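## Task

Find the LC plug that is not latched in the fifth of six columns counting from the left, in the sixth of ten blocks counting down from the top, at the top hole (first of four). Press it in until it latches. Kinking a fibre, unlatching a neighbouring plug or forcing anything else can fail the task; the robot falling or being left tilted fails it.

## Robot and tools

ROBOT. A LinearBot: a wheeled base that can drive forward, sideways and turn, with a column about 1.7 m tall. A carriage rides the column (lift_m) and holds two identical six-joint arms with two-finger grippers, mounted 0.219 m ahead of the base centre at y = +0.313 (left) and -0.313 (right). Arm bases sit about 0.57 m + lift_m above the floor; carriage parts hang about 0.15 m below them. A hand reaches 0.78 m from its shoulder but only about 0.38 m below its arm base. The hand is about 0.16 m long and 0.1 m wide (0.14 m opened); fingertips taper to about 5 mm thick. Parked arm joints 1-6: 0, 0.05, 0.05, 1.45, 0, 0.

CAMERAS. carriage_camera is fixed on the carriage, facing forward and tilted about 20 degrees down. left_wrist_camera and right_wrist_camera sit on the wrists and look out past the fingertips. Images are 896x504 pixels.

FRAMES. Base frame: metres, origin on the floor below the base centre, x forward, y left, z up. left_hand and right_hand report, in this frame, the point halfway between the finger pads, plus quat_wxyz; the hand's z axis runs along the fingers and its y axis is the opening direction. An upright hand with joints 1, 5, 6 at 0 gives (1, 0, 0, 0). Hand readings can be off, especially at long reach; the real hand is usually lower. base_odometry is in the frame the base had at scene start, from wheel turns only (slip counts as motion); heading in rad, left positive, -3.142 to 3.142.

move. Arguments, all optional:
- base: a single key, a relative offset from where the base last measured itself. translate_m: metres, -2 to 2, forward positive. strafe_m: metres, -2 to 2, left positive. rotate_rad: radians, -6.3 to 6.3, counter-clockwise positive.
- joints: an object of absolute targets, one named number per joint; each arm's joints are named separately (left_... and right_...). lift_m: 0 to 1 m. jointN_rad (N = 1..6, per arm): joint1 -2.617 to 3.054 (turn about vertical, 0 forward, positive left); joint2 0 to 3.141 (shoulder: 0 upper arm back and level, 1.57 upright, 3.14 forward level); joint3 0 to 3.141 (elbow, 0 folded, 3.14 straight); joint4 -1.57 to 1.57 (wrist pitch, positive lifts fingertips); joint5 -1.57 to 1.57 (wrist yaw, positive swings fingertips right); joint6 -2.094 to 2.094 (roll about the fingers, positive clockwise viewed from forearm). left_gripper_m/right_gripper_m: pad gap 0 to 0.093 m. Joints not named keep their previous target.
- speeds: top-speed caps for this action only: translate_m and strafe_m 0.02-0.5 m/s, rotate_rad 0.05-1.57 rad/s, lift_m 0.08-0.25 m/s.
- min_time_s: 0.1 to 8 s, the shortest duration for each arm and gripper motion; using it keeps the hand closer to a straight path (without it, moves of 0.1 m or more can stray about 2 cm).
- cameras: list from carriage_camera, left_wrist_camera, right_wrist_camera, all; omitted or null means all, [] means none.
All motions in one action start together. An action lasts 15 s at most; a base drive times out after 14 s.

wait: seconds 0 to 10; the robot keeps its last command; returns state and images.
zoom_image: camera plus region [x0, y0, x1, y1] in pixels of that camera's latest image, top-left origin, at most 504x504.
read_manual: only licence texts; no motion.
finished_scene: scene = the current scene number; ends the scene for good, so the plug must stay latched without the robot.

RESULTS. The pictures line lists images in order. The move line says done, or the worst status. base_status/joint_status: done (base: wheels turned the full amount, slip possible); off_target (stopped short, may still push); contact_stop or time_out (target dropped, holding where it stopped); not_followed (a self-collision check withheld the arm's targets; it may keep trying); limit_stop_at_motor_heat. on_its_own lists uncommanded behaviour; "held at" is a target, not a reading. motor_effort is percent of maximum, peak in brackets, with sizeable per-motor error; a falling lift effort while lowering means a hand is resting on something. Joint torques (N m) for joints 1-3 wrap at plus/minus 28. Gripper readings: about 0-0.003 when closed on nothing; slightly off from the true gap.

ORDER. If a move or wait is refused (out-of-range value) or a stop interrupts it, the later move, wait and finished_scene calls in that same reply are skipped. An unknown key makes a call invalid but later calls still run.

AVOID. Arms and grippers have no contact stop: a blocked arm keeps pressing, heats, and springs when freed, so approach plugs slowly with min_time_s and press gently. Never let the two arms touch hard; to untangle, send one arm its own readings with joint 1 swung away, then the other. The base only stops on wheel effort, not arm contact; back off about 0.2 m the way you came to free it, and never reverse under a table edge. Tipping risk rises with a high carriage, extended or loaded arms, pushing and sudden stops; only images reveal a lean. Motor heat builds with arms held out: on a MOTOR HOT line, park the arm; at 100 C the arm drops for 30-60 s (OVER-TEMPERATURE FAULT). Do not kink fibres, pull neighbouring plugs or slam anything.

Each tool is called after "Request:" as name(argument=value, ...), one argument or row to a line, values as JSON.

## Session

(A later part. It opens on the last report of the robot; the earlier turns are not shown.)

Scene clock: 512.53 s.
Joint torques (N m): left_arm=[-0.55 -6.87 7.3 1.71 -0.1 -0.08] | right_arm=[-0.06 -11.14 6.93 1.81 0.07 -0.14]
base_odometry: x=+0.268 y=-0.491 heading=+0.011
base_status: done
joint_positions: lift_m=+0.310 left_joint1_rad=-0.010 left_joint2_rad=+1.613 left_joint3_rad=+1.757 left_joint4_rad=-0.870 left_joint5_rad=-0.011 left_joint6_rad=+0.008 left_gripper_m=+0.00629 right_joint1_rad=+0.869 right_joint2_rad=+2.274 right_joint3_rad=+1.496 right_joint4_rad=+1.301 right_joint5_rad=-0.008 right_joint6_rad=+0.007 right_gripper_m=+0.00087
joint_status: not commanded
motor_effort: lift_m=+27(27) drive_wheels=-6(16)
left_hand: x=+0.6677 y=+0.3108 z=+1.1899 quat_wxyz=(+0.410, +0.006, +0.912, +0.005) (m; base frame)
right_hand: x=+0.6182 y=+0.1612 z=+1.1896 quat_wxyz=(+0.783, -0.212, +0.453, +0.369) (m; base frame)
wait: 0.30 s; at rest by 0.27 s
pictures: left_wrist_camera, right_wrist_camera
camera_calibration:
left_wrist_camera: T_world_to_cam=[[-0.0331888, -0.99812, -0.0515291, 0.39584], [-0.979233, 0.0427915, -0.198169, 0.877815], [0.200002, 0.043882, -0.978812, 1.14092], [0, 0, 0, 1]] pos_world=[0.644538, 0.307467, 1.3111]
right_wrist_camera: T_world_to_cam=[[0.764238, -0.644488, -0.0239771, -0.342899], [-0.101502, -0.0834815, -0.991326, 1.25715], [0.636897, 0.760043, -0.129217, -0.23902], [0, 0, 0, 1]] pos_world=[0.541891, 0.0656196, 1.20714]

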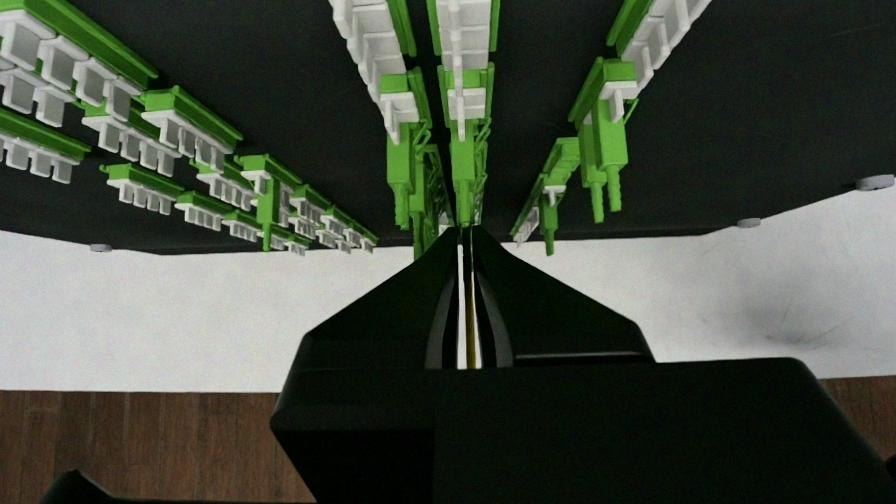

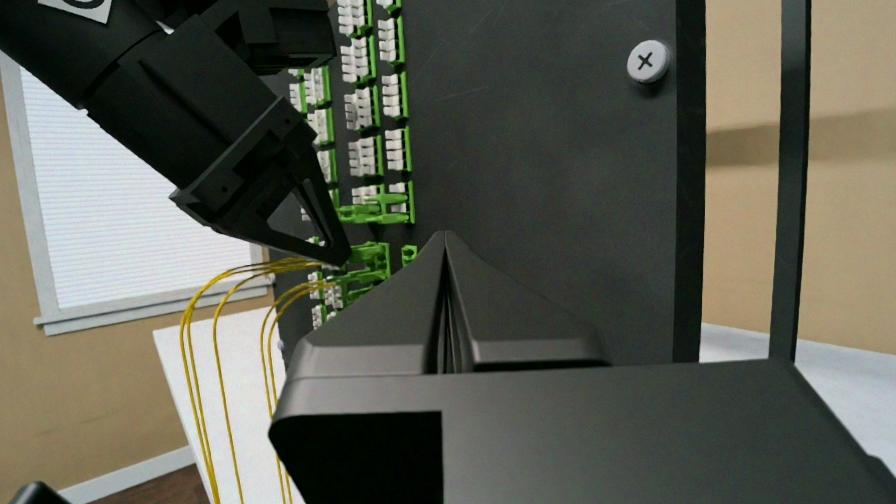

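Request:
move(
  base={"translate_m": 0.003},
  speeds={"translate_m": 0.02},
  cameras=[],
)

Request:
wait(
  seconds=0.3,
  cameras=["left_wrist_camera","right_wrist_camera"],
)

Request:
zoom_image(
  camera="left_wrist_camera",
  region=[430, 170, 500, 260],
)

Request:
zoom_image(
  camera="right_wrist_camera",
  region=[340, 230, 410, 275],
)

Scene clock: 521.50 s.
Joint torques (N m): left_arm=[-0.46 -6.82 7.38 1.73 -0.08 -0.08] | right_arm=[0.03 -10.97 6.86 1.78 0.06 -0.14]
move: done
base_odometry: x=+0.271 y=-0.491 heading=+0.012
base_status: done
joint_positions: lift_m=+0.310 left_joint1_rad=-0.012 left_joint2_rad=+1.613 left_joint3_rad=+1.757 left_joint4_rad=-0.872 left_joint5_rad=-0.011 left_joint6_rad=+0.008 left_gripper_m=+0.00628 right_joint1_rad=+0.869 right_joint2_rad=+2.274 right_joint3_rad=+1.496 right_joint4_rad=+1.301 right_joint5_rad=-0.008 right_joint6_rad=+0.007 right_gripper_m=+0.00087
joint_status: not commanded
motor_effort: lift_m=+27(27) drive_wheels=+8(16)
left_hand: x=+0.6672 y=+0.3099 z=+1.1894 quat_wxyz=(+0.409, +0.007, +0.912, +0.004) (m; base frame)
right_hand: x=+0.6182 y=+0.1611 z=+1.1896 quat_wxyz=(+0.783, -0.212, +0.453, +0.369) (m; base frame)
pictures: none
No camera images: "cameras" was empty.

Scene clock: 521.80 s.
Joint torques (N m): left_arm=[-0.36 -6.84 7.31 1.72 -0.07 -0.09] | right_arm=[-0.01 -11.12 6.93 1.75 0.07 -0.14]
base_odometry: x=+0.271 y=-0.491 heading=+0.012
base_status: done
joint_positions: lift_m=+0.310 left_joint1_rad=-0.012 left_joint2_rad=+1.613 left_joint3_rad=+1.757 left_joint4_rad=-0.872 left_joint5_rad=-0.011 left_joint6_rad=+0.008 left_gripper_m=+0.00628 right_joint1_rad=+0.869 right_joint2_rad=+2.274 right_joint3_rad=+1.496 right_joint4_rad=+1.301 right_joint5_rad=-0.008 right_joint6_rad=+0.007 right_gripper_m=+0.00087
joint_status: not commanded
motor_effort: lift_m=+27(27) drive_wheels=-6(16)
left_hand: x=+0.6672 y=+0.3099 z=+1.1894 quat_wxyz=(+0.409, +0.007, +0.912, +0.004) (m; base frame)
right_hand: x=+0.6182 y=+0.1611 z=+1.1896 quat_wxyz=(+0.783, -0.212, +0.453, +0.369) (m; base frame)
wait: 0.30 s; at rest by 0.27 s
pictures: left_wrist_camera, right_wrist_camera
camera_calibration:
left_wrist_camera: T_world_to_cam=[[-0.0352652, -0.998054, -0.0514247, 0.3962], [-0.979671, 0.0446922, -0.195567, 0.873957], [0.197485, 0.0434826, -0.979341, 1.14302], [0, 0, 0, 1]] pos_world=[0.644433, 0.306668, 1.3107]
right_wrist_camera: T_world_to_cam=[[0.764033, -0.644722, -0.0242292, -0.342545], [-0.101721, -0.083291, -0.99132, 1.25725], [0.637108, 0.759866, -0.129219, -0.239184], [0, 0, 0, 1]] pos_world=[0.541991, 0.0656189, 1.20713]

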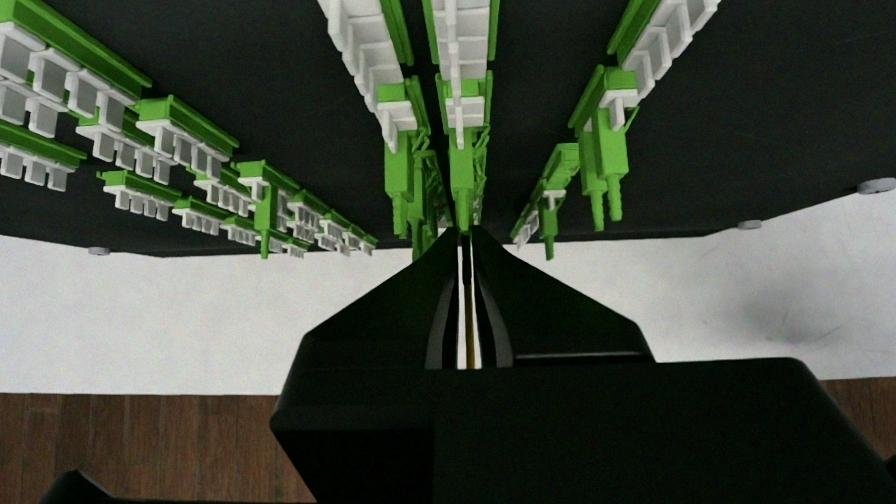

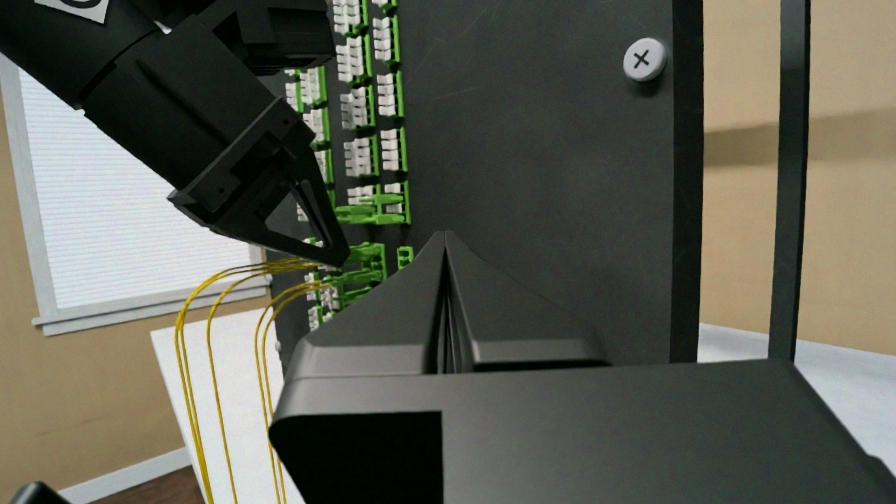

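Scaled by 5.600 from the camera's 896x504 image, which has a finer 1280x720 frame.

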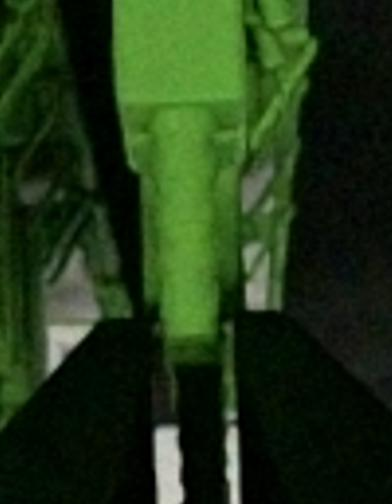

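Scaled by 7.200 from the camera's 896x504 image, which has a finer 1280x720 frame.

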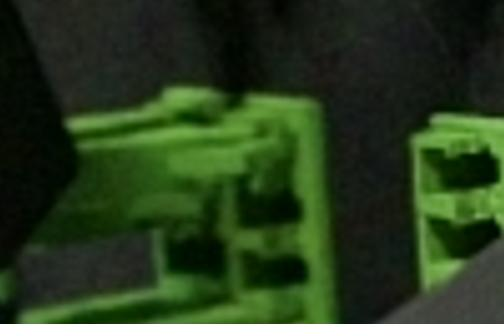

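Request:
move(
  base={"translate_m": 0.003},
  speeds={"translate_m": 0.02},
  cameras=[],
)

Request:
wait(
  seconds=0.3,
  cameras=["left_wrist_camera","right_wrist_camera"],
)

Request:
zoom_image(
  camera="left_wrist_camera",
  region=[430, 170, 500, 260],
)

Request:
zoom_image(
  camera="right_wrist_camera",
  region=[340, 230, 410, 275],
)

Scene clock: 530.13 s.
Joint torques (N m): left_arm=[-0.43 -6.84 7.34 1.82 -0.08 -0.1] | right_arm=[0.05 -11.15 7.02 1.79 0.07 -0.15]
move: done
base_odometry: x=+0.274 y=-0.491 heading=+0.013
base_status: done
joint_positions: lift_m=+0.310 left_joint1_rad=-0.012 left_joint2_rad=+1.613 left_joint3_rad=+1.757 left_joint4_rad=-0.882 left_joint5_rad=-0.012 left_joint6_rad=+0.008 left_gripper_m=+0.00628 right_joint1_rad=+0.869 right_joint2_rad=+2.274 right_joint3_rad=+1.496 right_joint4_rad=+1.301 right_joint5_rad=-0.008 right_joint6_rad=+0.007 right_gripper_m=+0.00087
joint_status: not commanded
motor_effort: lift_m=+27(27) drive_wheels=+7(14)
left_hand: x=+0.6656 y=+0.3100 z=+1.1876 quat_wxyz=(+0.405, +0.007, +0.914, +0.005) (m; base frame)
right_hand: x=+0.6182 y=+0.1611 z=+1.1896 quat_wxyz=(+0.783, -0.212, +0.453, +0.369) (m; base frame)
pictures: none
No camera images: "cameras" was empty.

Scene clock: 530.43 s.
Joint torques (N m): left_arm=[-0.38 -6.84 7.41 1.8 -0.08 -0.09] | right_arm=[0.01 -11.11 6.93 1.79 0.07 -0.14]
base_odometry: x=+0.274 y=-0.491 heading=+0.013
base_status: done
joint_positions: lift_m=+0.310 left_joint1_rad=-0.012 left_joint2_rad=+1.613 left_joint3_rad=+1.757 left_joint4_rad=-0.882 left_joint5_rad=-0.012 left_joint6_rad=+0.008 left_gripper_m=+0.00628 right_joint1_rad=+0.869 right_joint2_rad=+2.274 right_joint3_rad=+1.496 right_joint4_rad=+1.301 right_joint5_rad=-0.008 right_joint6_rad=+0.007 right_gripper_m=+0.00087
joint_status: not commanded
motor_effort: lift_m=+27(27) drive_wheels=+7(14)
left_hand: x=+0.6656 y=+0.3100 z=+1.1876 quat_wxyz=(+0.405, +0.007, +0.914, +0.005) (m; base frame)
right_hand: x=+0.6182 y=+0.1611 z=+1.1896 quat_wxyz=(+0.783, -0.212, +0.453, +0.369) (m; base frame)
wait: 0.30 s; at rest by 0.27 s
pictures: left_wrist_camera, right_wrist_camera
camera_calibration:
left_wrist_camera: T_world_to_cam=[[-0.0354814, -0.998041, -0.051522, 0.396363], [-0.981589, 0.0444857, -0.185754, 0.861604], [0.187682, 0.0439826, -0.981245, 1.15021], [0, 0, 0, 1]] pos_world=[0.64393, 0.306668, 1.30911]
right_wrist_camera: T_world_to_cam=[[0.764033, -0.644722, -0.0242292, -0.342545], [-0.101721, -0.083291, -0.99132, 1.25725], [0.637108, 0.759866, -0.129219, -0.239184], [0, 0, 0, 1]] pos_world=[0.541991, 0.0656189, 1.20713]

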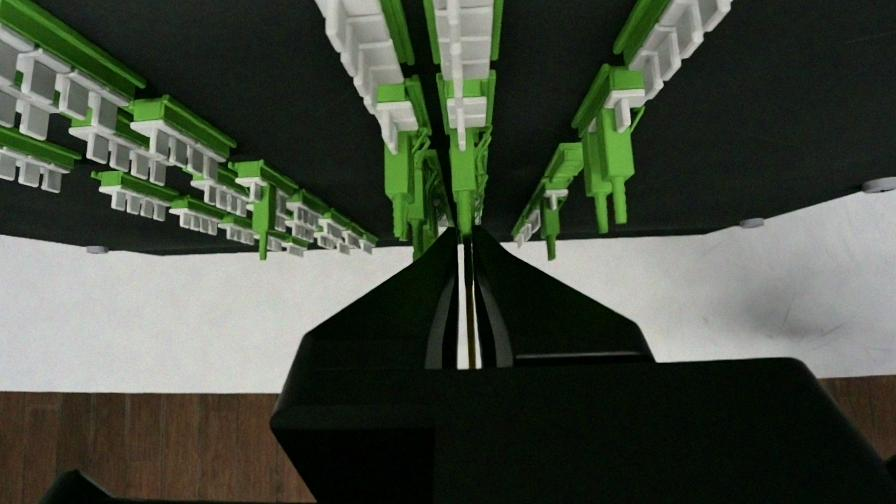

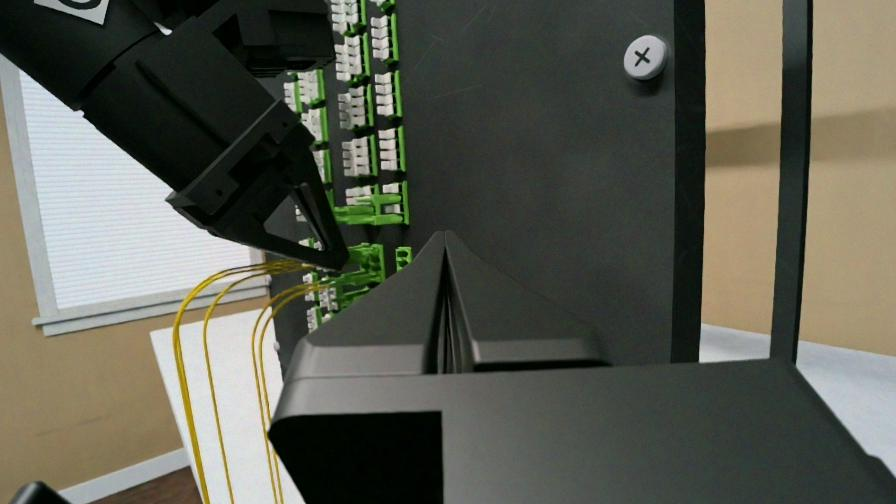

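Scaled by 5.600 from the camera's 896x504 image, which has a finer 1280x720 frame.

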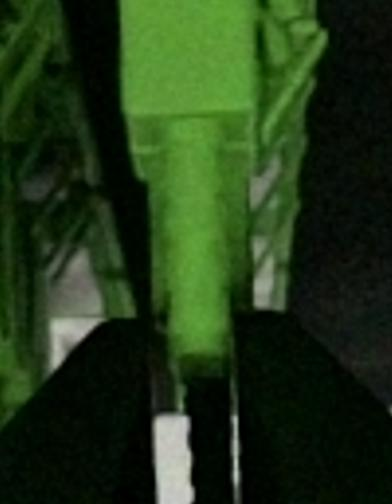

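Scaled by 7.200 from the camera's 896x504 image, which has a finer 1280x720 frame.

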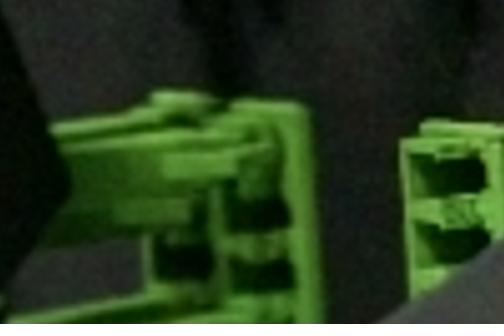

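Request:
move(
  joints={"left_joint4_rad": -0.835},
  min_time_s=0.5,
  cameras=[],
)

Request:
move(
  base={"translate_m": 0.003},
  speeds={"translate_m": 0.02},
  cameras=[],
)

Request:
wait(
  seconds=0.3,
  cameras=["left_wrist_camera","right_wrist_camera"],
)

Request:
zoom_image(
  camera="left_wrist_camera",
  region=[430, 170, 500, 260],
)

Request:
zoom_image(
  camera="right_wrist_camera",
  region=[340, 230, 410, 275],
)

Scene clock: 542.77 s.
Joint torques (N m): left_arm=[-0.44 -6.83 7.34 2.09 -0.08 -0.08] | right_arm=[-0.01 -11.12 6.91 1.77 0.07 -0.14]
move: off_target
base_odometry: x=+0.274 y=-0.491 heading=+0.013
base_status: not commanded
joint_positions: lift_m=+0.310 left_joint1_rad=-0.012 left_joint2_rad=+1.613 left_joint3_rad=+1.757 left_joint4_rad=-0.879 left_joint5_rad=-0.012 left_joint6_rad=+0.008 left_gripper_m=+0.00628 right_joint1_rad=+0.869 right_joint2_rad=+2.274 right_joint3_rad=+1.496 right_joint4_rad=+1.301 right_joint5_rad=-0.008 right_joint6_rad=+0.007 right_gripper_m=+0.00087
joint_status: left_joint4_rad off_target (ended at -0.879, target -0.835)
motor_effort: lift_m=+27(27) drive_wheels=+7(7)
left_hand: x=+0.6662 y=+0.3100 z=+1.1882 quat_wxyz=(+0.406, +0.007, +0.914, +0.005) (m; base frame)
right_hand: x=+0.6182 y=+0.1611 z=+1.1896 quat_wxyz=(+0.783, -0.212, +0.453, +0.369) (m; base frame)
pictures: none
No camera images: "cameras" was empty.

Scene clock: 543.40 s.
Joint torques (N m): left_arm=[-0.38 -6.82 7.27 2.14 -0.09 -0.1] | right_arm=[0.08 -11.11 6.89 1.75 0.07 -0.15]
move: done
base_odometry: x=+0.277 y=-0.490 heading=+0.014
base_status: done
joint_positions: lift_m=+0.310 left_joint1_rad=-0.013 left_joint2_rad=+1.613 left_joint3_rad=+1.757 left_joint4_rad=-0.882 left_joint5_rad=-0.011 left_joint6_rad=+0.008 left_gripper_m=+0.00628 right_joint1_rad=+0.869 right_joint2_rad=+2.274 right_joint3_rad=+1.496 right_joint4_rad=+1.301 right_joint5_rad=-0.008 right_joint6_rad=+0.007 right_gripper_m=+0.00087
joint_status: not commanded
motor_effort: lift_m=+27(27) drive_wheels=+7(16)
left_hand: x=+0.6657 y=+0.3096 z=+1.1877 quat_wxyz=(+0.405, +0.007, +0.914, +0.004) (m; base frame)
right_hand: x=+0.6182 y=+0.1611 z=+1.1896 quat_wxyz=(+0.783, -0.212, +0.453, +0.369) (m; base frame)
pictures: none
No camera images: "cameras" was empty.

Scene clock: 543.70 s.
Joint torques (N m): left_arm=[-0.28 -6.8 7.36 2.1 -0.1 -0.1] | right_arm=[-0.06 -11.1 6.9 1.79 0.07 -0.14]
base_odometry: x=+0.277 y=-0.490 heading=+0.014
base_status: done
joint_positions: lift_m=+0.310 left_joint1_rad=-0.013 left_joint2_rad=+1.613 left_joint3_rad=+1.757 left_joint4_rad=-0.882 left_joint5_rad=-0.011 left_joint6_rad=+0.008 left_gripper_m=+0.00628 right_joint1_rad=+0.869 right_joint2_rad=+2.274 right_joint3_rad=+1.496 right_joint4_rad=+1.301 right_joint5_rad=-0.008 right_joint6_rad=+0.007 right_gripper_m=+0.00087
joint_status: not commanded
motor_effort: lift_m=+27(27) drive_wheels=+7(16)
left_hand: x=+0.6657 y=+0.3096 z=+1.1877 quat_wxyz=(+0.405, +0.007, +0.914, +0.004) (m; base frame)
right_hand: x=+0.6182 y=+0.1611 z=+1.1896 quat_wxyz=(+0.783, -0.212, +0.453, +0.369) (m; base frame)
wait: 0.30 s; at rest by 0.27 s
pictures: left_wrist_camera, right_wrist_camera
camera_calibration:
left_wrist_camera: T_world_to_cam=[[-0.0367861, -0.998022, -0.0509804, 0.396093], [-0.981446, 0.0456873, -0.186216, 0.861863], [0.188177, 0.0431843, -0.981185, 1.15006], [0, 0, 0, 1]] pos_world=[0.644027, 0.306269, 1.30911]
right_wrist_camera: T_world_to_cam=[[0.764033, -0.644722, -0.0242292, -0.342545], [-0.101721, -0.083291, -0.99132, 1.25725], [0.637108, 0.759866, -0.129219, -0.239184], [0, 0, 0, 1]] pos_world=[0.541991, 0.0656189, 1.20713]

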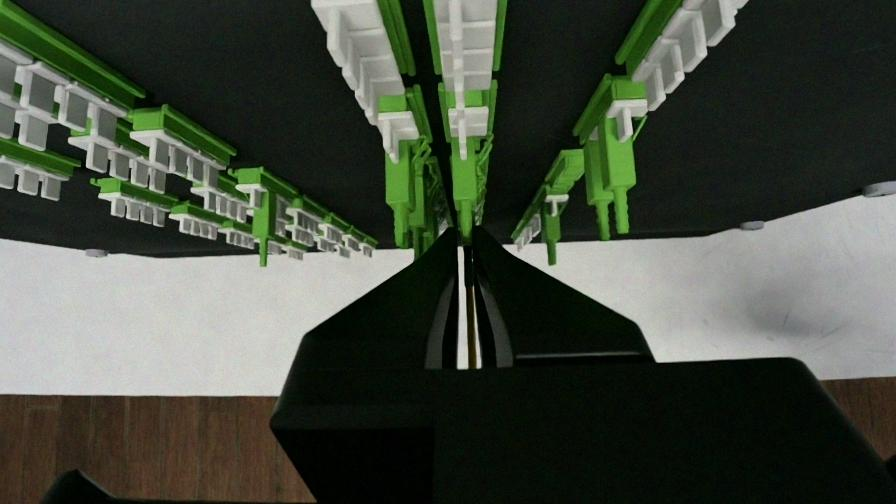

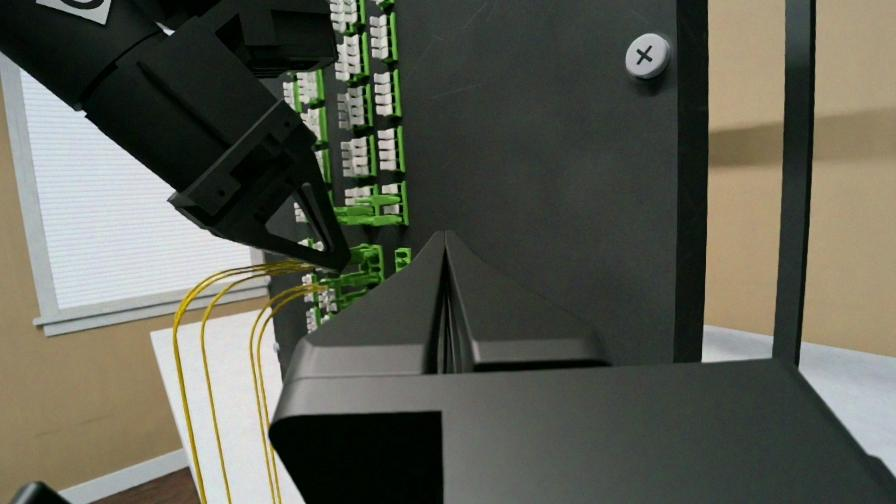

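Scaled by 5.600 from the camera's 896x504 image, which has a finer 1280x720 frame.

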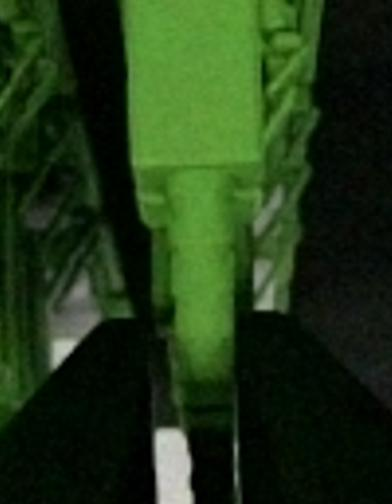

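Scaled by 7.200 from the camera's 896x504 image, which has a finer 1280x720 frame.

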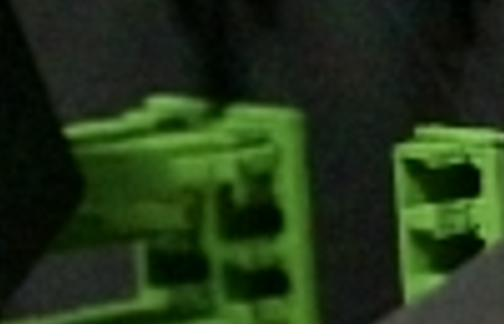

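Request:
move(
  joints={"left_joint5_rad": -0.001},
  min_time_s=0.5,
  cameras=[],
)

Request:
wait(
  seconds=0.3,
  cameras=["left_wrist_camera","right_wrist_camera"],
)

Request:
zoom_image(
  camera="left_wrist_camera",
  region=[430, 170, 500, 260],
)

Request:
zoom_image(
  camera="right_wrist_camera",
  region=[320, 230, 390, 275],
)

Scene clock: 555.50 s.
Joint torques (N m): left_arm=[-0.32 -6.8 7.34 2.1 0.13 -0.08] | right_arm=[-0.01 -11.11 6.94 1.77 0.07 -0.14]
move: done
base_odometry: x=+0.277 y=-0.490 heading=+0.014
base_status: not commanded
joint_positions: lift_m=+0.310 left_joint1_rad=-0.013 left_joint2_rad=+1.613 left_joint3_rad=+1.757 left_joint4_rad=-0.882 left_joint5_rad=-0.009 left_joint6_rad=+0.008 left_gripper_m=+0.00628 right_joint1_rad=+0.869 right_joint2_rad=+2.274 right_joint3_rad=+1.496 right_joint4_rad=+1.301 right_joint5_rad=-0.008 right_joint6_rad=+0.007 right_gripper_m=+0.00087
joint_status: all done
motor_effort: lift_m=+27(27) drive_wheels=+7(7)
left_hand: x=+0.6657 y=+0.3092 z=+1.1877 quat_wxyz=(+0.405, +0.008, +0.914, +0.003) (m; base frame)
right_hand: x=+0.6182 y=+0.1611 z=+1.1896 quat_wxyz=(+0.783, -0.212, +0.453, +0.369) (m; base frame)
pictures: none
No camera images: "cameras" was empty.

Scene clock: 555.80 s.
Joint torques (N m): left_arm=[-0.32 -6.83 7.25 2.1 0.13 -0.08] | right_arm=[0.02 -11.12 6.94 1.77 0.07 -0.14]
base_odometry: x=+0.277 y=-0.490 heading=+0.014
base_status: not commanded
joint_positions: lift_m=+0.310 left_joint1_rad=-0.013 left_joint2_rad=+1.613 left_joint3_rad=+1.757 left_joint4_rad=-0.882 left_joint5_rad=-0.009 left_joint6_rad=+0.008 left_gripper_m=+0.00628 right_joint1_rad=+0.869 right_joint2_rad=+2.274 right_joint3_rad=+1.496 right_joint4_rad=+1.301 right_joint5_rad=-0.008 right_joint6_rad=+0.007 right_gripper_m=+0.00087
joint_status: all done
motor_effort: lift_m=+27(27) drive_wheels=+7(7)
left_hand: x=+0.6657 y=+0.3092 z=+1.1877 quat_wxyz=(+0.405, +0.008, +0.914, +0.003) (m; base frame)
right_hand: x=+0.6182 y=+0.1611 z=+1.1896 quat_wxyz=(+0.783, -0.212, +0.453, +0.369) (m; base frame)
wait: 0.30 s; at rest by 0.27 s
pictures: left_wrist_camera, right_wrist_camera
camera_calibration:
left_wrist_camera: T_world_to_cam=[[-0.0384989, -0.998033, -0.0494757, 0.395131], [-0.981366, 0.047091, -0.186291, 0.861481], [0.188254, 0.0413817, -0.981248, 1.15065], [0, 0, 0, 1]] pos_world=[0.644024, 0.30617, 1.30911]
right_wrist_camera: T_world_to_cam=[[0.764033, -0.644722, -0.0242292, -0.342545], [-0.101721, -0.083291, -0.99132, 1.25725], [0.637108, 0.759866, -0.129219, -0.239184], [0, 0, 0, 1]] pos_world=[0.541991, 0.0656189, 1.20713]

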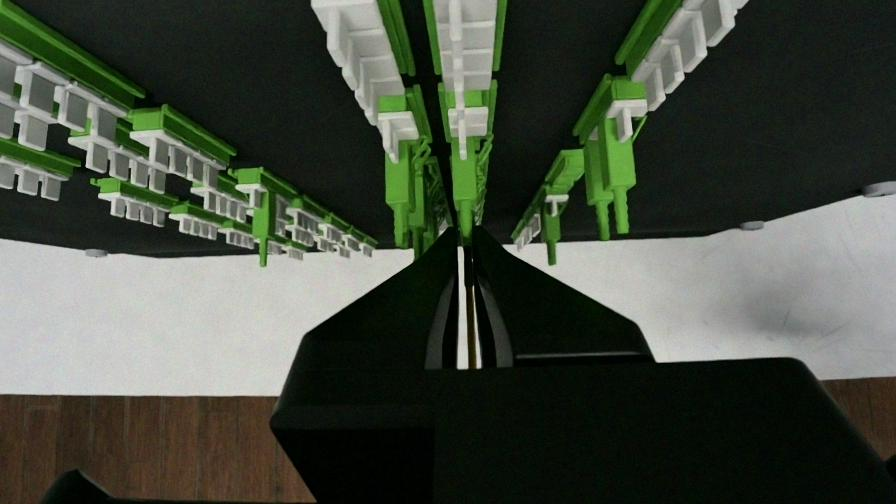

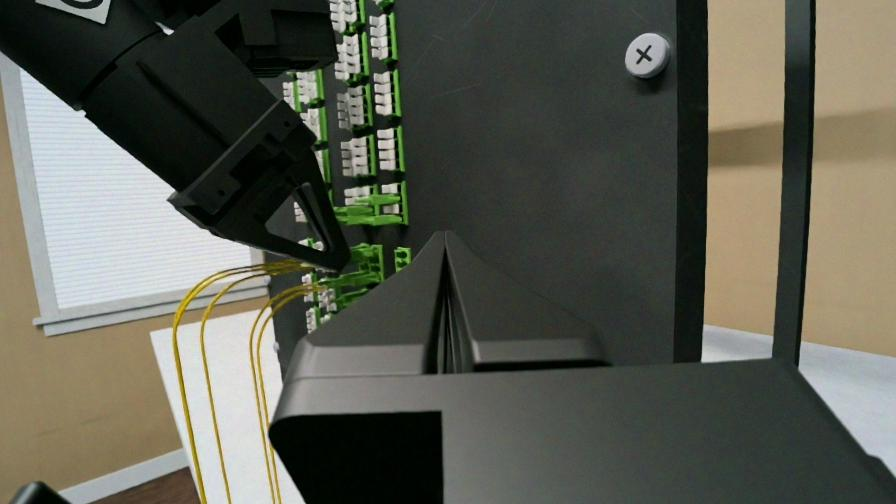

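Scaled by 5.600 from the camera's 896x504 image, which has a finer 1280x720 frame.

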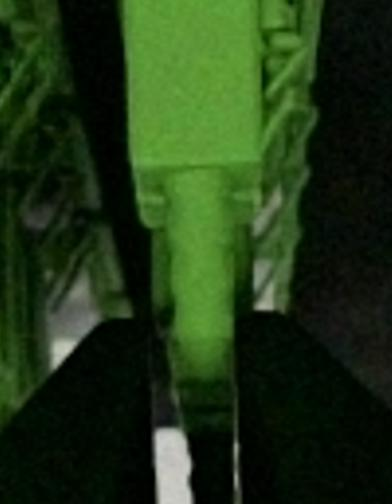

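Scaled by 7.200 from the camera's 896x504 image, which has a finer 1280x720 frame.

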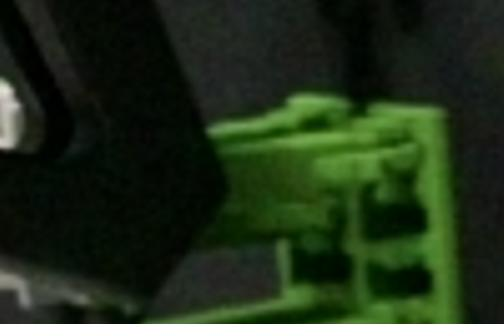

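Request:
move(
  base={"translate_m": 0.003},
  joints={"left_joint4_rad": -0.80},
  speeds={"translate_m": 0.02},
  min_time_s=0.5,
  cameras=[],
)

Request:
wait(
  seconds=0.3,
  cameras=["left_wrist_camera","right_wrist_camera"],
)

Request:
zoom_image(
  camera="left_wrist_camera",
  region=[430, 170, 500, 260],
)

Request:
zoom_image(
  camera="right_wrist_camera",
  region=[320, 230, 390, 275],
)

Scene clock: 567.87 s.
Joint torques (N m): left_arm=[-0.34 -6.6 7.34 2.51 0.06 -0.07] | right_arm=[0.1 -11.06 6.89 1.76 0.11 -0.14]
move: off_target
base_odometry: x=+0.280 y=-0.490 heading=+0.014
base_status: done
joint_positions: lift_m=+0.310 left_joint1_rad=-0.013 left_joint2_rad=+1.611 left_joint3_rad=+1.757 left_joint4_rad=-0.888 left_joint5_rad=-0.004 left_joint6_rad=+0.008 left_gripper_m=+0.00628 right_joint1_rad=+0.869 right_joint2_rad=+2.274 right_joint3_rad=+1.496 right_joint4_rad=+1.301 right_joint5_rad=-0.008 right_joint6_rad=+0.007 right_gripper_m=+0.00087
joint_status: left_joint4_rad off_target (ended at -0.888, target -0.800)
motor_effort: lift_m=+27(27) drive_wheels=+7(16)
left_hand: x=+0.6642 y=+0.3083 z=+1.1875 quat_wxyz=(+0.403, +0.009, +0.915, +0.001) (m; base frame)
right_hand: x=+0.6182 y=+0.1611 z=+1.1896 quat_wxyz=(+0.783, -0.212, +0.453, +0.369) (m; base frame)
pictures: none
No camera images: "cameras" was empty.

Scene clock: 568.17 s.
Joint torques (N m): left_arm=[-0.28 -6.68 7.3 2.52 0.06 -0.09] | right_arm=[0.01 -11.14 6.91 1.76 0.07 -0.14]
base_odometry: x=+0.280 y=-0.490 heading=+0.014
base_status: done
joint_positions: lift_m=+0.310 left_joint1_rad=-0.013 left_joint2_rad=+1.611 left_joint3_rad=+1.757 left_joint4_rad=-0.888 left_joint5_rad=-0.004 left_joint6_rad=+0.008 left_gripper_m=+0.00628 right_joint1_rad=+0.869 right_joint2_rad=+2.274 right_joint3_rad=+1.496 right_joint4_rad=+1.301 right_joint5_rad=-0.008 right_joint6_rad=+0.007 right_gripper_m=+0.00087
joint_status: left_joint4_rad off_target (ended at -0.888, target -0.800)
motor_effort: lift_m=+27(27) drive_wheels=+7(16)
left_hand: x=+0.6642 y=+0.3083 z=+1.1875 quat_wxyz=(+0.403, +0.009, +0.915, +0.001) (m; base frame)
right_hand: x=+0.6182 y=+0.1611 z=+1.1896 quat_wxyz=(+0.783, -0.212, +0.453, +0.369) (m; base frame)
wait: 0.30 s; at rest by 0.27 s
pictures: left_wrist_camera, right_wrist_camera
camera_calibration:
left_wrist_camera: T_world_to_cam=[[-0.0423443, -0.998041, -0.046046, 0.39268], [-0.981899, 0.0500867, -0.18266, 0.855186], [0.184609, 0.0374779, -0.982097, 1.15552], [0, 0, 0, 1]] pos_world=[0.643016, 0.305772, 1.30912]
right_wrist_camera: T_world_to_cam=[[0.764033, -0.644722, -0.0242292, -0.342545], [-0.101721, -0.083291, -0.99132, 1.25725], [0.637108, 0.759866, -0.129219, -0.239184], [0, 0, 0, 1]] pos_world=[0.541991, 0.0656189, 1.20713]

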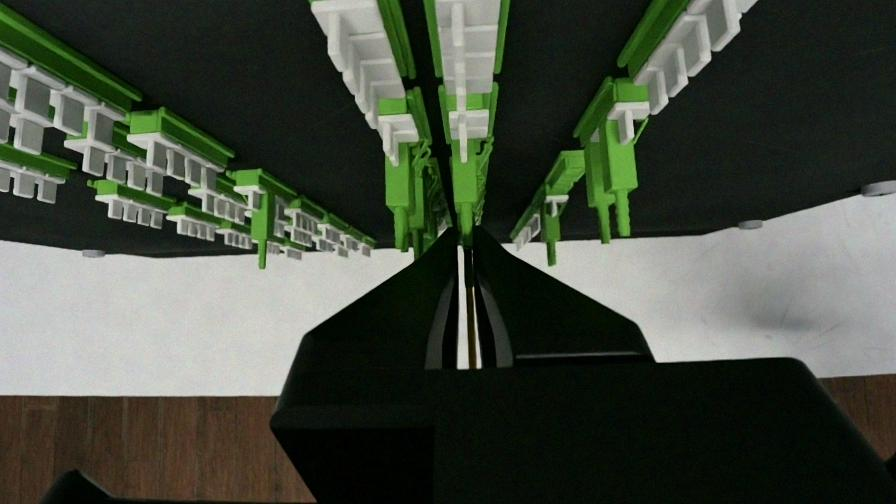

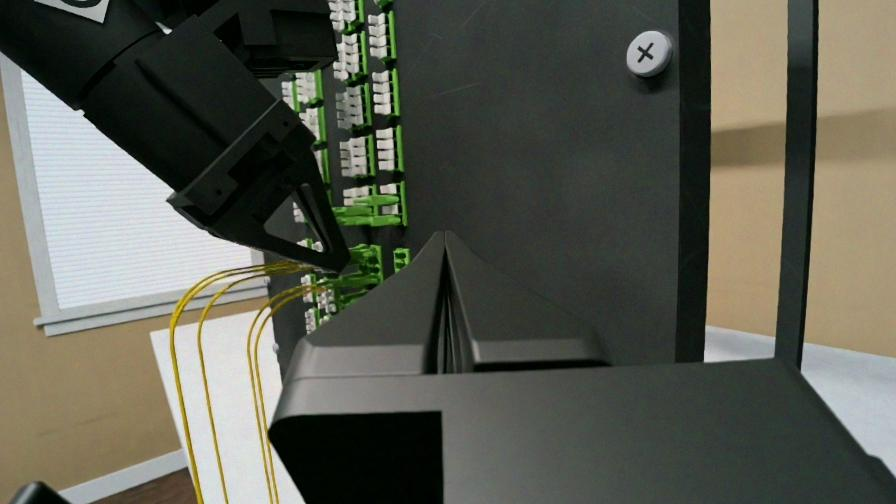

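Scaled by 5.600 from the camera's 896x504 image, which has a finer 1280x720 frame.

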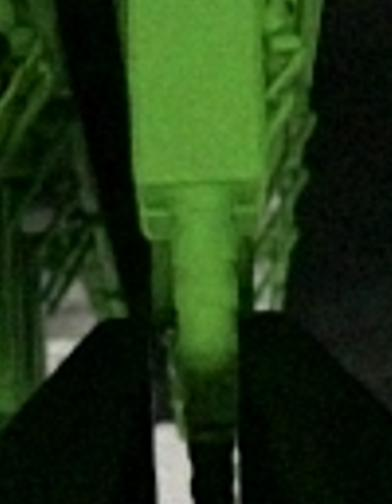

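Scaled by 7.200 from the camera's 896x504 image, which has a finer 1280x720 frame.

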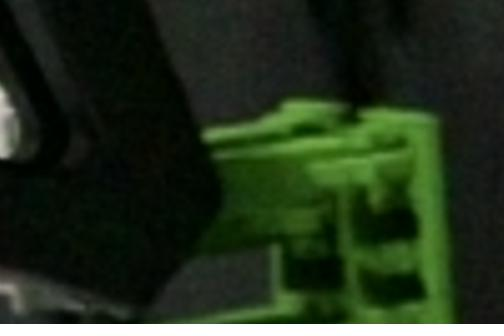

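Request:
move(
  joints={"left_joint1_rad": -0.021},
  min_time_s=0.5,
  cameras=[],
)

Request:
wait(
  seconds=0.3,
  cameras=["left_wrist_camera","right_wrist_camera"],
)

Request:
zoom_image(
  camera="left_wrist_camera",
  region=[430, 170, 500, 260],
)

Request:
zoom_image(
  camera="right_wrist_camera",
  region=[320, 240, 390, 300],
)

Scene clock: 578.00 s.
Joint torques (N m): left_arm=[-0.59 -6.64 7.34 2.51 0.08 -0.08] | right_arm=[0.01 -11.11 6.93 1.77 0.07 -0.14]
move: done
base_odometry: x=+0.280 y=-0.490 heading=+0.014
base_status: not commanded
joint_positions: lift_m=+0.310 left_joint1_rad=-0.013 left_joint2_rad=+1.611 left_joint3_rad=+1.757 left_joint4_rad=-0.888 left_joint5_rad=-0.004 left_joint6_rad=+0.008 left_gripper_m=+0.00628 right_joint1_rad=+0.869 right_joint2_rad=+2.274 right_joint3_rad=+1.496 right_joint4_rad=+1.301 right_joint5_rad=-0.008 right_joint6_rad=+0.007 right_gripper_m=+0.00087
joint_status: all done
motor_effort: lift_m=+27(27) drive_wheels=+7(7)
left_hand: x=+0.6642 y=+0.3083 z=+1.1875 quat_wxyz=(+0.403, +0.009, +0.915, +0.001) (m; base frame)
right_hand: x=+0.6182 y=+0.1611 z=+1.1896 quat_wxyz=(+0.783, -0.212, +0.453, +0.369) (m; base frame)
pictures: none
No camera images: "cameras" was empty.

Scene clock: 578.30 s.
Joint torques (N m): left_arm=[-0.73 -6.57 7.35 2.52 0.07 -0.06] | right_arm=[-0.01 -11.1 6.93 1.77 0.07 -0.15]
base_odometry: x=+0.280 y=-0.490 heading=+0.014
base_status: not commanded
joint_positions: lift_m=+0.310 left_joint1_rad=-0.013 left_joint2_rad=+1.611 left_joint3_rad=+1.757 left_joint4_rad=-0.888 left_joint5_rad=-0.004 left_joint6_rad=+0.008 left_gripper_m=+0.00628 right_joint1_rad=+0.869 right_joint2_rad=+2.274 right_joint3_rad=+1.496 right_joint4_rad=+1.301 right_joint5_rad=-0.008 right_joint6_rad=+0.007 right_gripper_m=+0.00087
joint_status: all done
motor_effort: lift_m=+27(27) drive_wheels=+7(7)
left_hand: x=+0.6642 y=+0.3083 z=+1.1875 quat_wxyz=(+0.403, +0.009, +0.915, +0.001) (m; base frame)
right_hand: x=+0.6182 y=+0.1611 z=+1.1896 quat_wxyz=(+0.783, -0.212, +0.453, +0.369) (m; base frame)
wait: 0.30 s; at rest by 0.27 s
pictures: left_wrist_camera, right_wrist_camera
camera_calibration:
left_wrist_camera: T_world_to_cam=[[-0.0423443, -0.998041, -0.046046, 0.39268], [-0.981899, 0.0500867, -0.18266, 0.855186], [0.184609, 0.0374779, -0.982097, 1.15552], [0, 0, 0, 1]] pos_world=[0.643016, 0.305772, 1.30912]
right_wrist_camera: T_world_to_cam=[[0.764033, -0.644722, -0.0242292, -0.342545], [-0.101721, -0.083291, -0.99132, 1.25725], [0.637108, 0.759866, -0.129219, -0.239184], [0, 0, 0, 1]] pos_world=[0.541991, 0.0656189, 1.20713]

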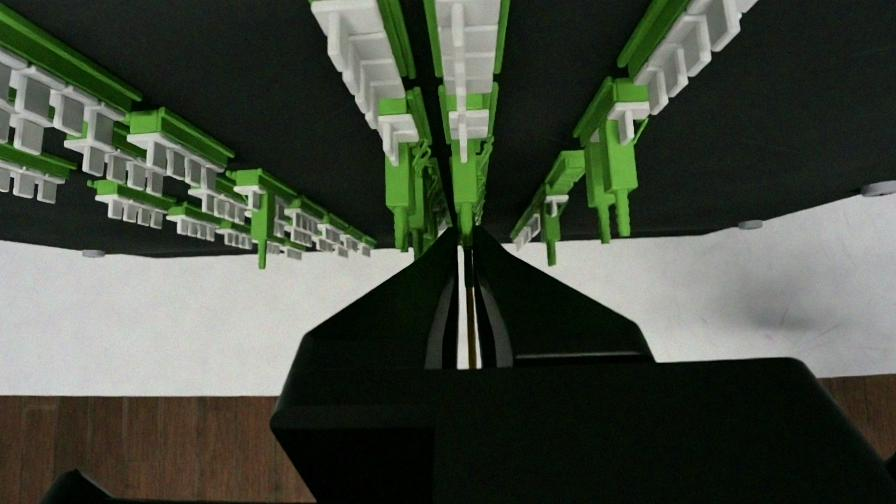

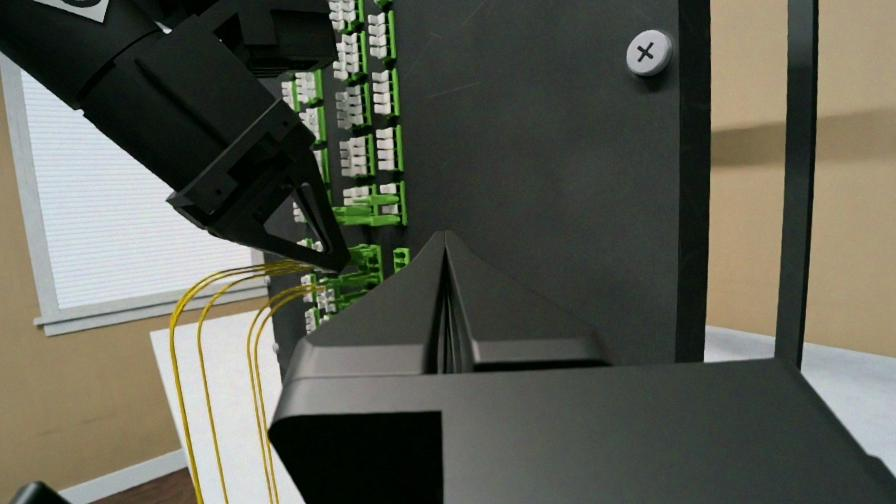

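Scaled by 5.600 from the camera's 896x504 image, which has a finer 1280x720 frame.

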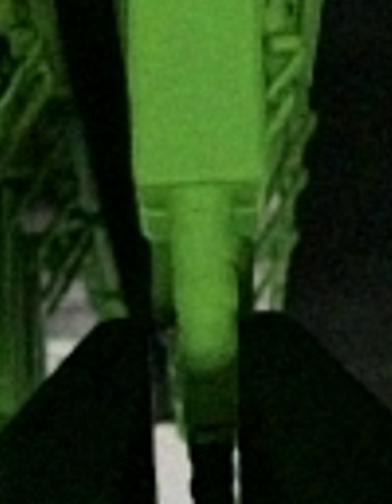

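Scaled by 7.200 from the camera's 896x504 image, which has a finer 1280x720 frame.

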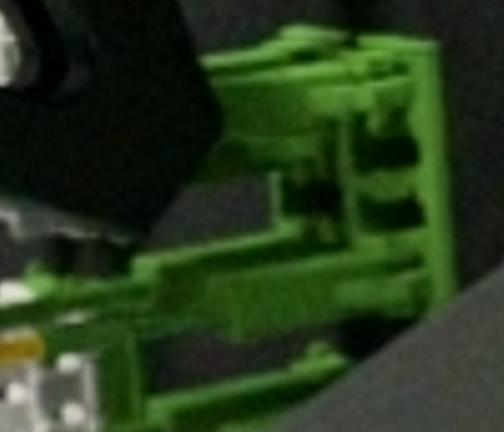

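Request:
move(
  base={"translate_m": 0.003},
  joints={"left_joint4_rad": -0.77, "left_joint1_rad": -0.024},
  speeds={"translate_m": 0.02},
  min_time_s=0.5,
  cameras=[],
)

Request:
wait(
  seconds=0.3,
  cameras=["left_wrist_camera","right_wrist_camera"],
)

Request:
zoom_image(
  camera="left_wrist_camera",
  region=[430, 170, 500, 260],
)

Request:
zoom_image(
  camera="right_wrist_camera",
  region=[320, 240, 390, 300],
)

Scene clock: 587.20 s.
Joint torques (N m): left_arm=[-0.61 -6.52 7.31 2.78 0.03 -0.08] | right_arm=[-0.06 -11.06 6.9 1.78 0.06 -0.14]
move: off_target
base_odometry: x=+0.282 y=-0.489 heading=+0.015
base_status: done
joint_positions: lift_m=+0.310 left_joint1_rad=-0.016 left_joint2_rad=+1.610 left_joint3_rad=+1.757 left_joint4_rad=-0.885 left_joint5_rad=-0.001 left_joint6_rad=+0.008 left_gripper_m=+0.00628 right_joint1_rad=+0.869 right_joint2_rad=+2.274 right_joint3_rad=+1.496 right_joint4_rad=+1.301 right_joint5_rad=-0.007 right_joint6_rad=+0.007 right_gripper_m=+0.00087
joint_status: left_joint4_rad off_target (ended at -0.885, target -0.770); the others done
motor_effort: lift_m=+27(27) drive_wheels=+7(14)
left_hand: x=+0.6645 y=+0.3067 z=+1.1887 quat_wxyz=(+0.405, +0.011, +0.914, -0.001) (m; base frame)
right_hand: x=+0.6181 y=+0.1612 z=+1.1896 quat_wxyz=(+0.783, -0.212, +0.453, +0.369) (m; base frame)
pictures: none
No camera images: "cameras" was empty.

Scene clock: 587.50 s.
Joint torques (N m): left_arm=[-0.69 -6.49 7.38 2.77 0.05 -0.08] | right_arm=[-0.02 -11.12 6.93 1.76 0.07 -0.14]
base_odometry: x=+0.282 y=-0.489 heading=+0.015
base_status: done
joint_positions: lift_m=+0.310 left_joint1_rad=-0.016 left_joint2_rad=+1.610 left_joint3_rad=+1.757 left_joint4_rad=-0.885 left_joint5_rad=-0.001 left_joint6_rad=+0.008 left_gripper_m=+0.00628 right_joint1_rad=+0.869 right_joint2_rad=+2.274 right_joint3_rad=+1.496 right_joint4_rad=+1.301 right_joint5_rad=-0.007 right_joint6_rad=+0.007 right_gripper_m=+0.00087
joint_status: left_joint4_rad off_target (ended at -0.885, target -0.770); the others done
motor_effort: lift_m=+27(27) drive_wheels=+7(14)
left_hand: x=+0.6645 y=+0.3067 z=+1.1887 quat_wxyz=(+0.405, +0.011, +0.914, -0.001) (m; base frame)
right_hand: x=+0.6181 y=+0.1612 z=+1.1896 quat_wxyz=(+0.783, -0.212, +0.453, +0.369) (m; base frame)
wait: 0.30 s; at rest by 0.27 s
pictures: left_wrist_camera, right_wrist_camera
camera_calibration:
left_wrist_camera: T_world_to_cam=[[-0.0467575, -0.99792, -0.0443793, 0.392035], [-0.980831, 0.0542796, -0.18715, 0.859052], [0.18917, 0.0347779, -0.981328, 1.15349], [0, 0, 0, 1]] pos_world=[0.642709, 0.304474, 1.31012]
right_wrist_camera: T_world_to_cam=[[0.763856, -0.644916, -0.0246253, -0.341818], [-0.10204, -0.0830071, -0.991311, 1.25739], [0.637269, 0.759732, -0.129213, -0.239281], [0, 0, 0, 1]] pos_world=[0.541891, 0.0657183, 1.20713]

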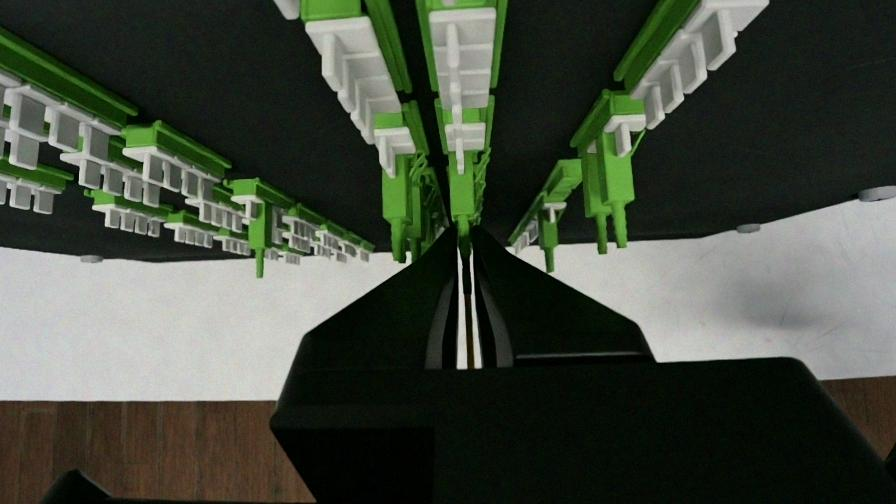

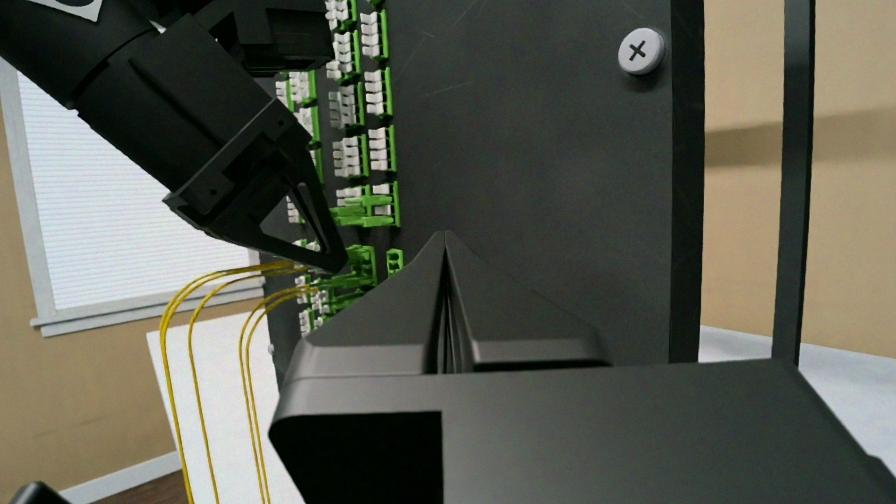

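Scaled by 5.600 from the camera's 896x504 image, which has a finer 1280x720 frame.

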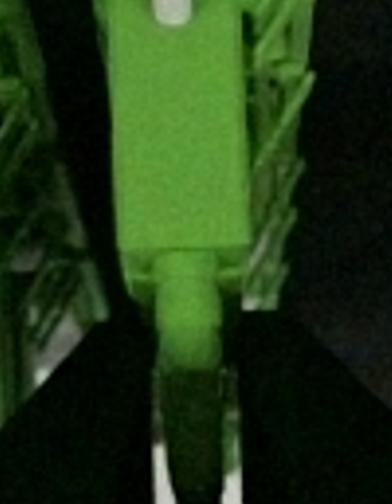

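Scaled by 7.200 from the camera's 896x504 image, which has a finer 1280x720 frame.

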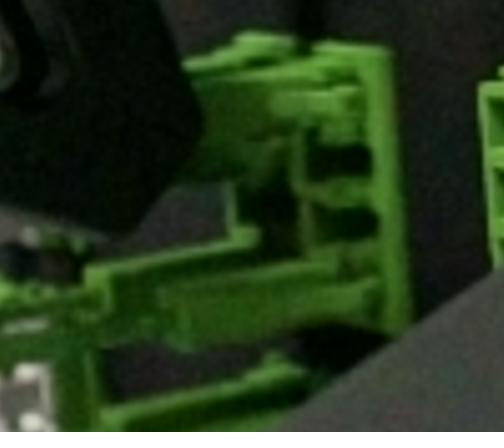

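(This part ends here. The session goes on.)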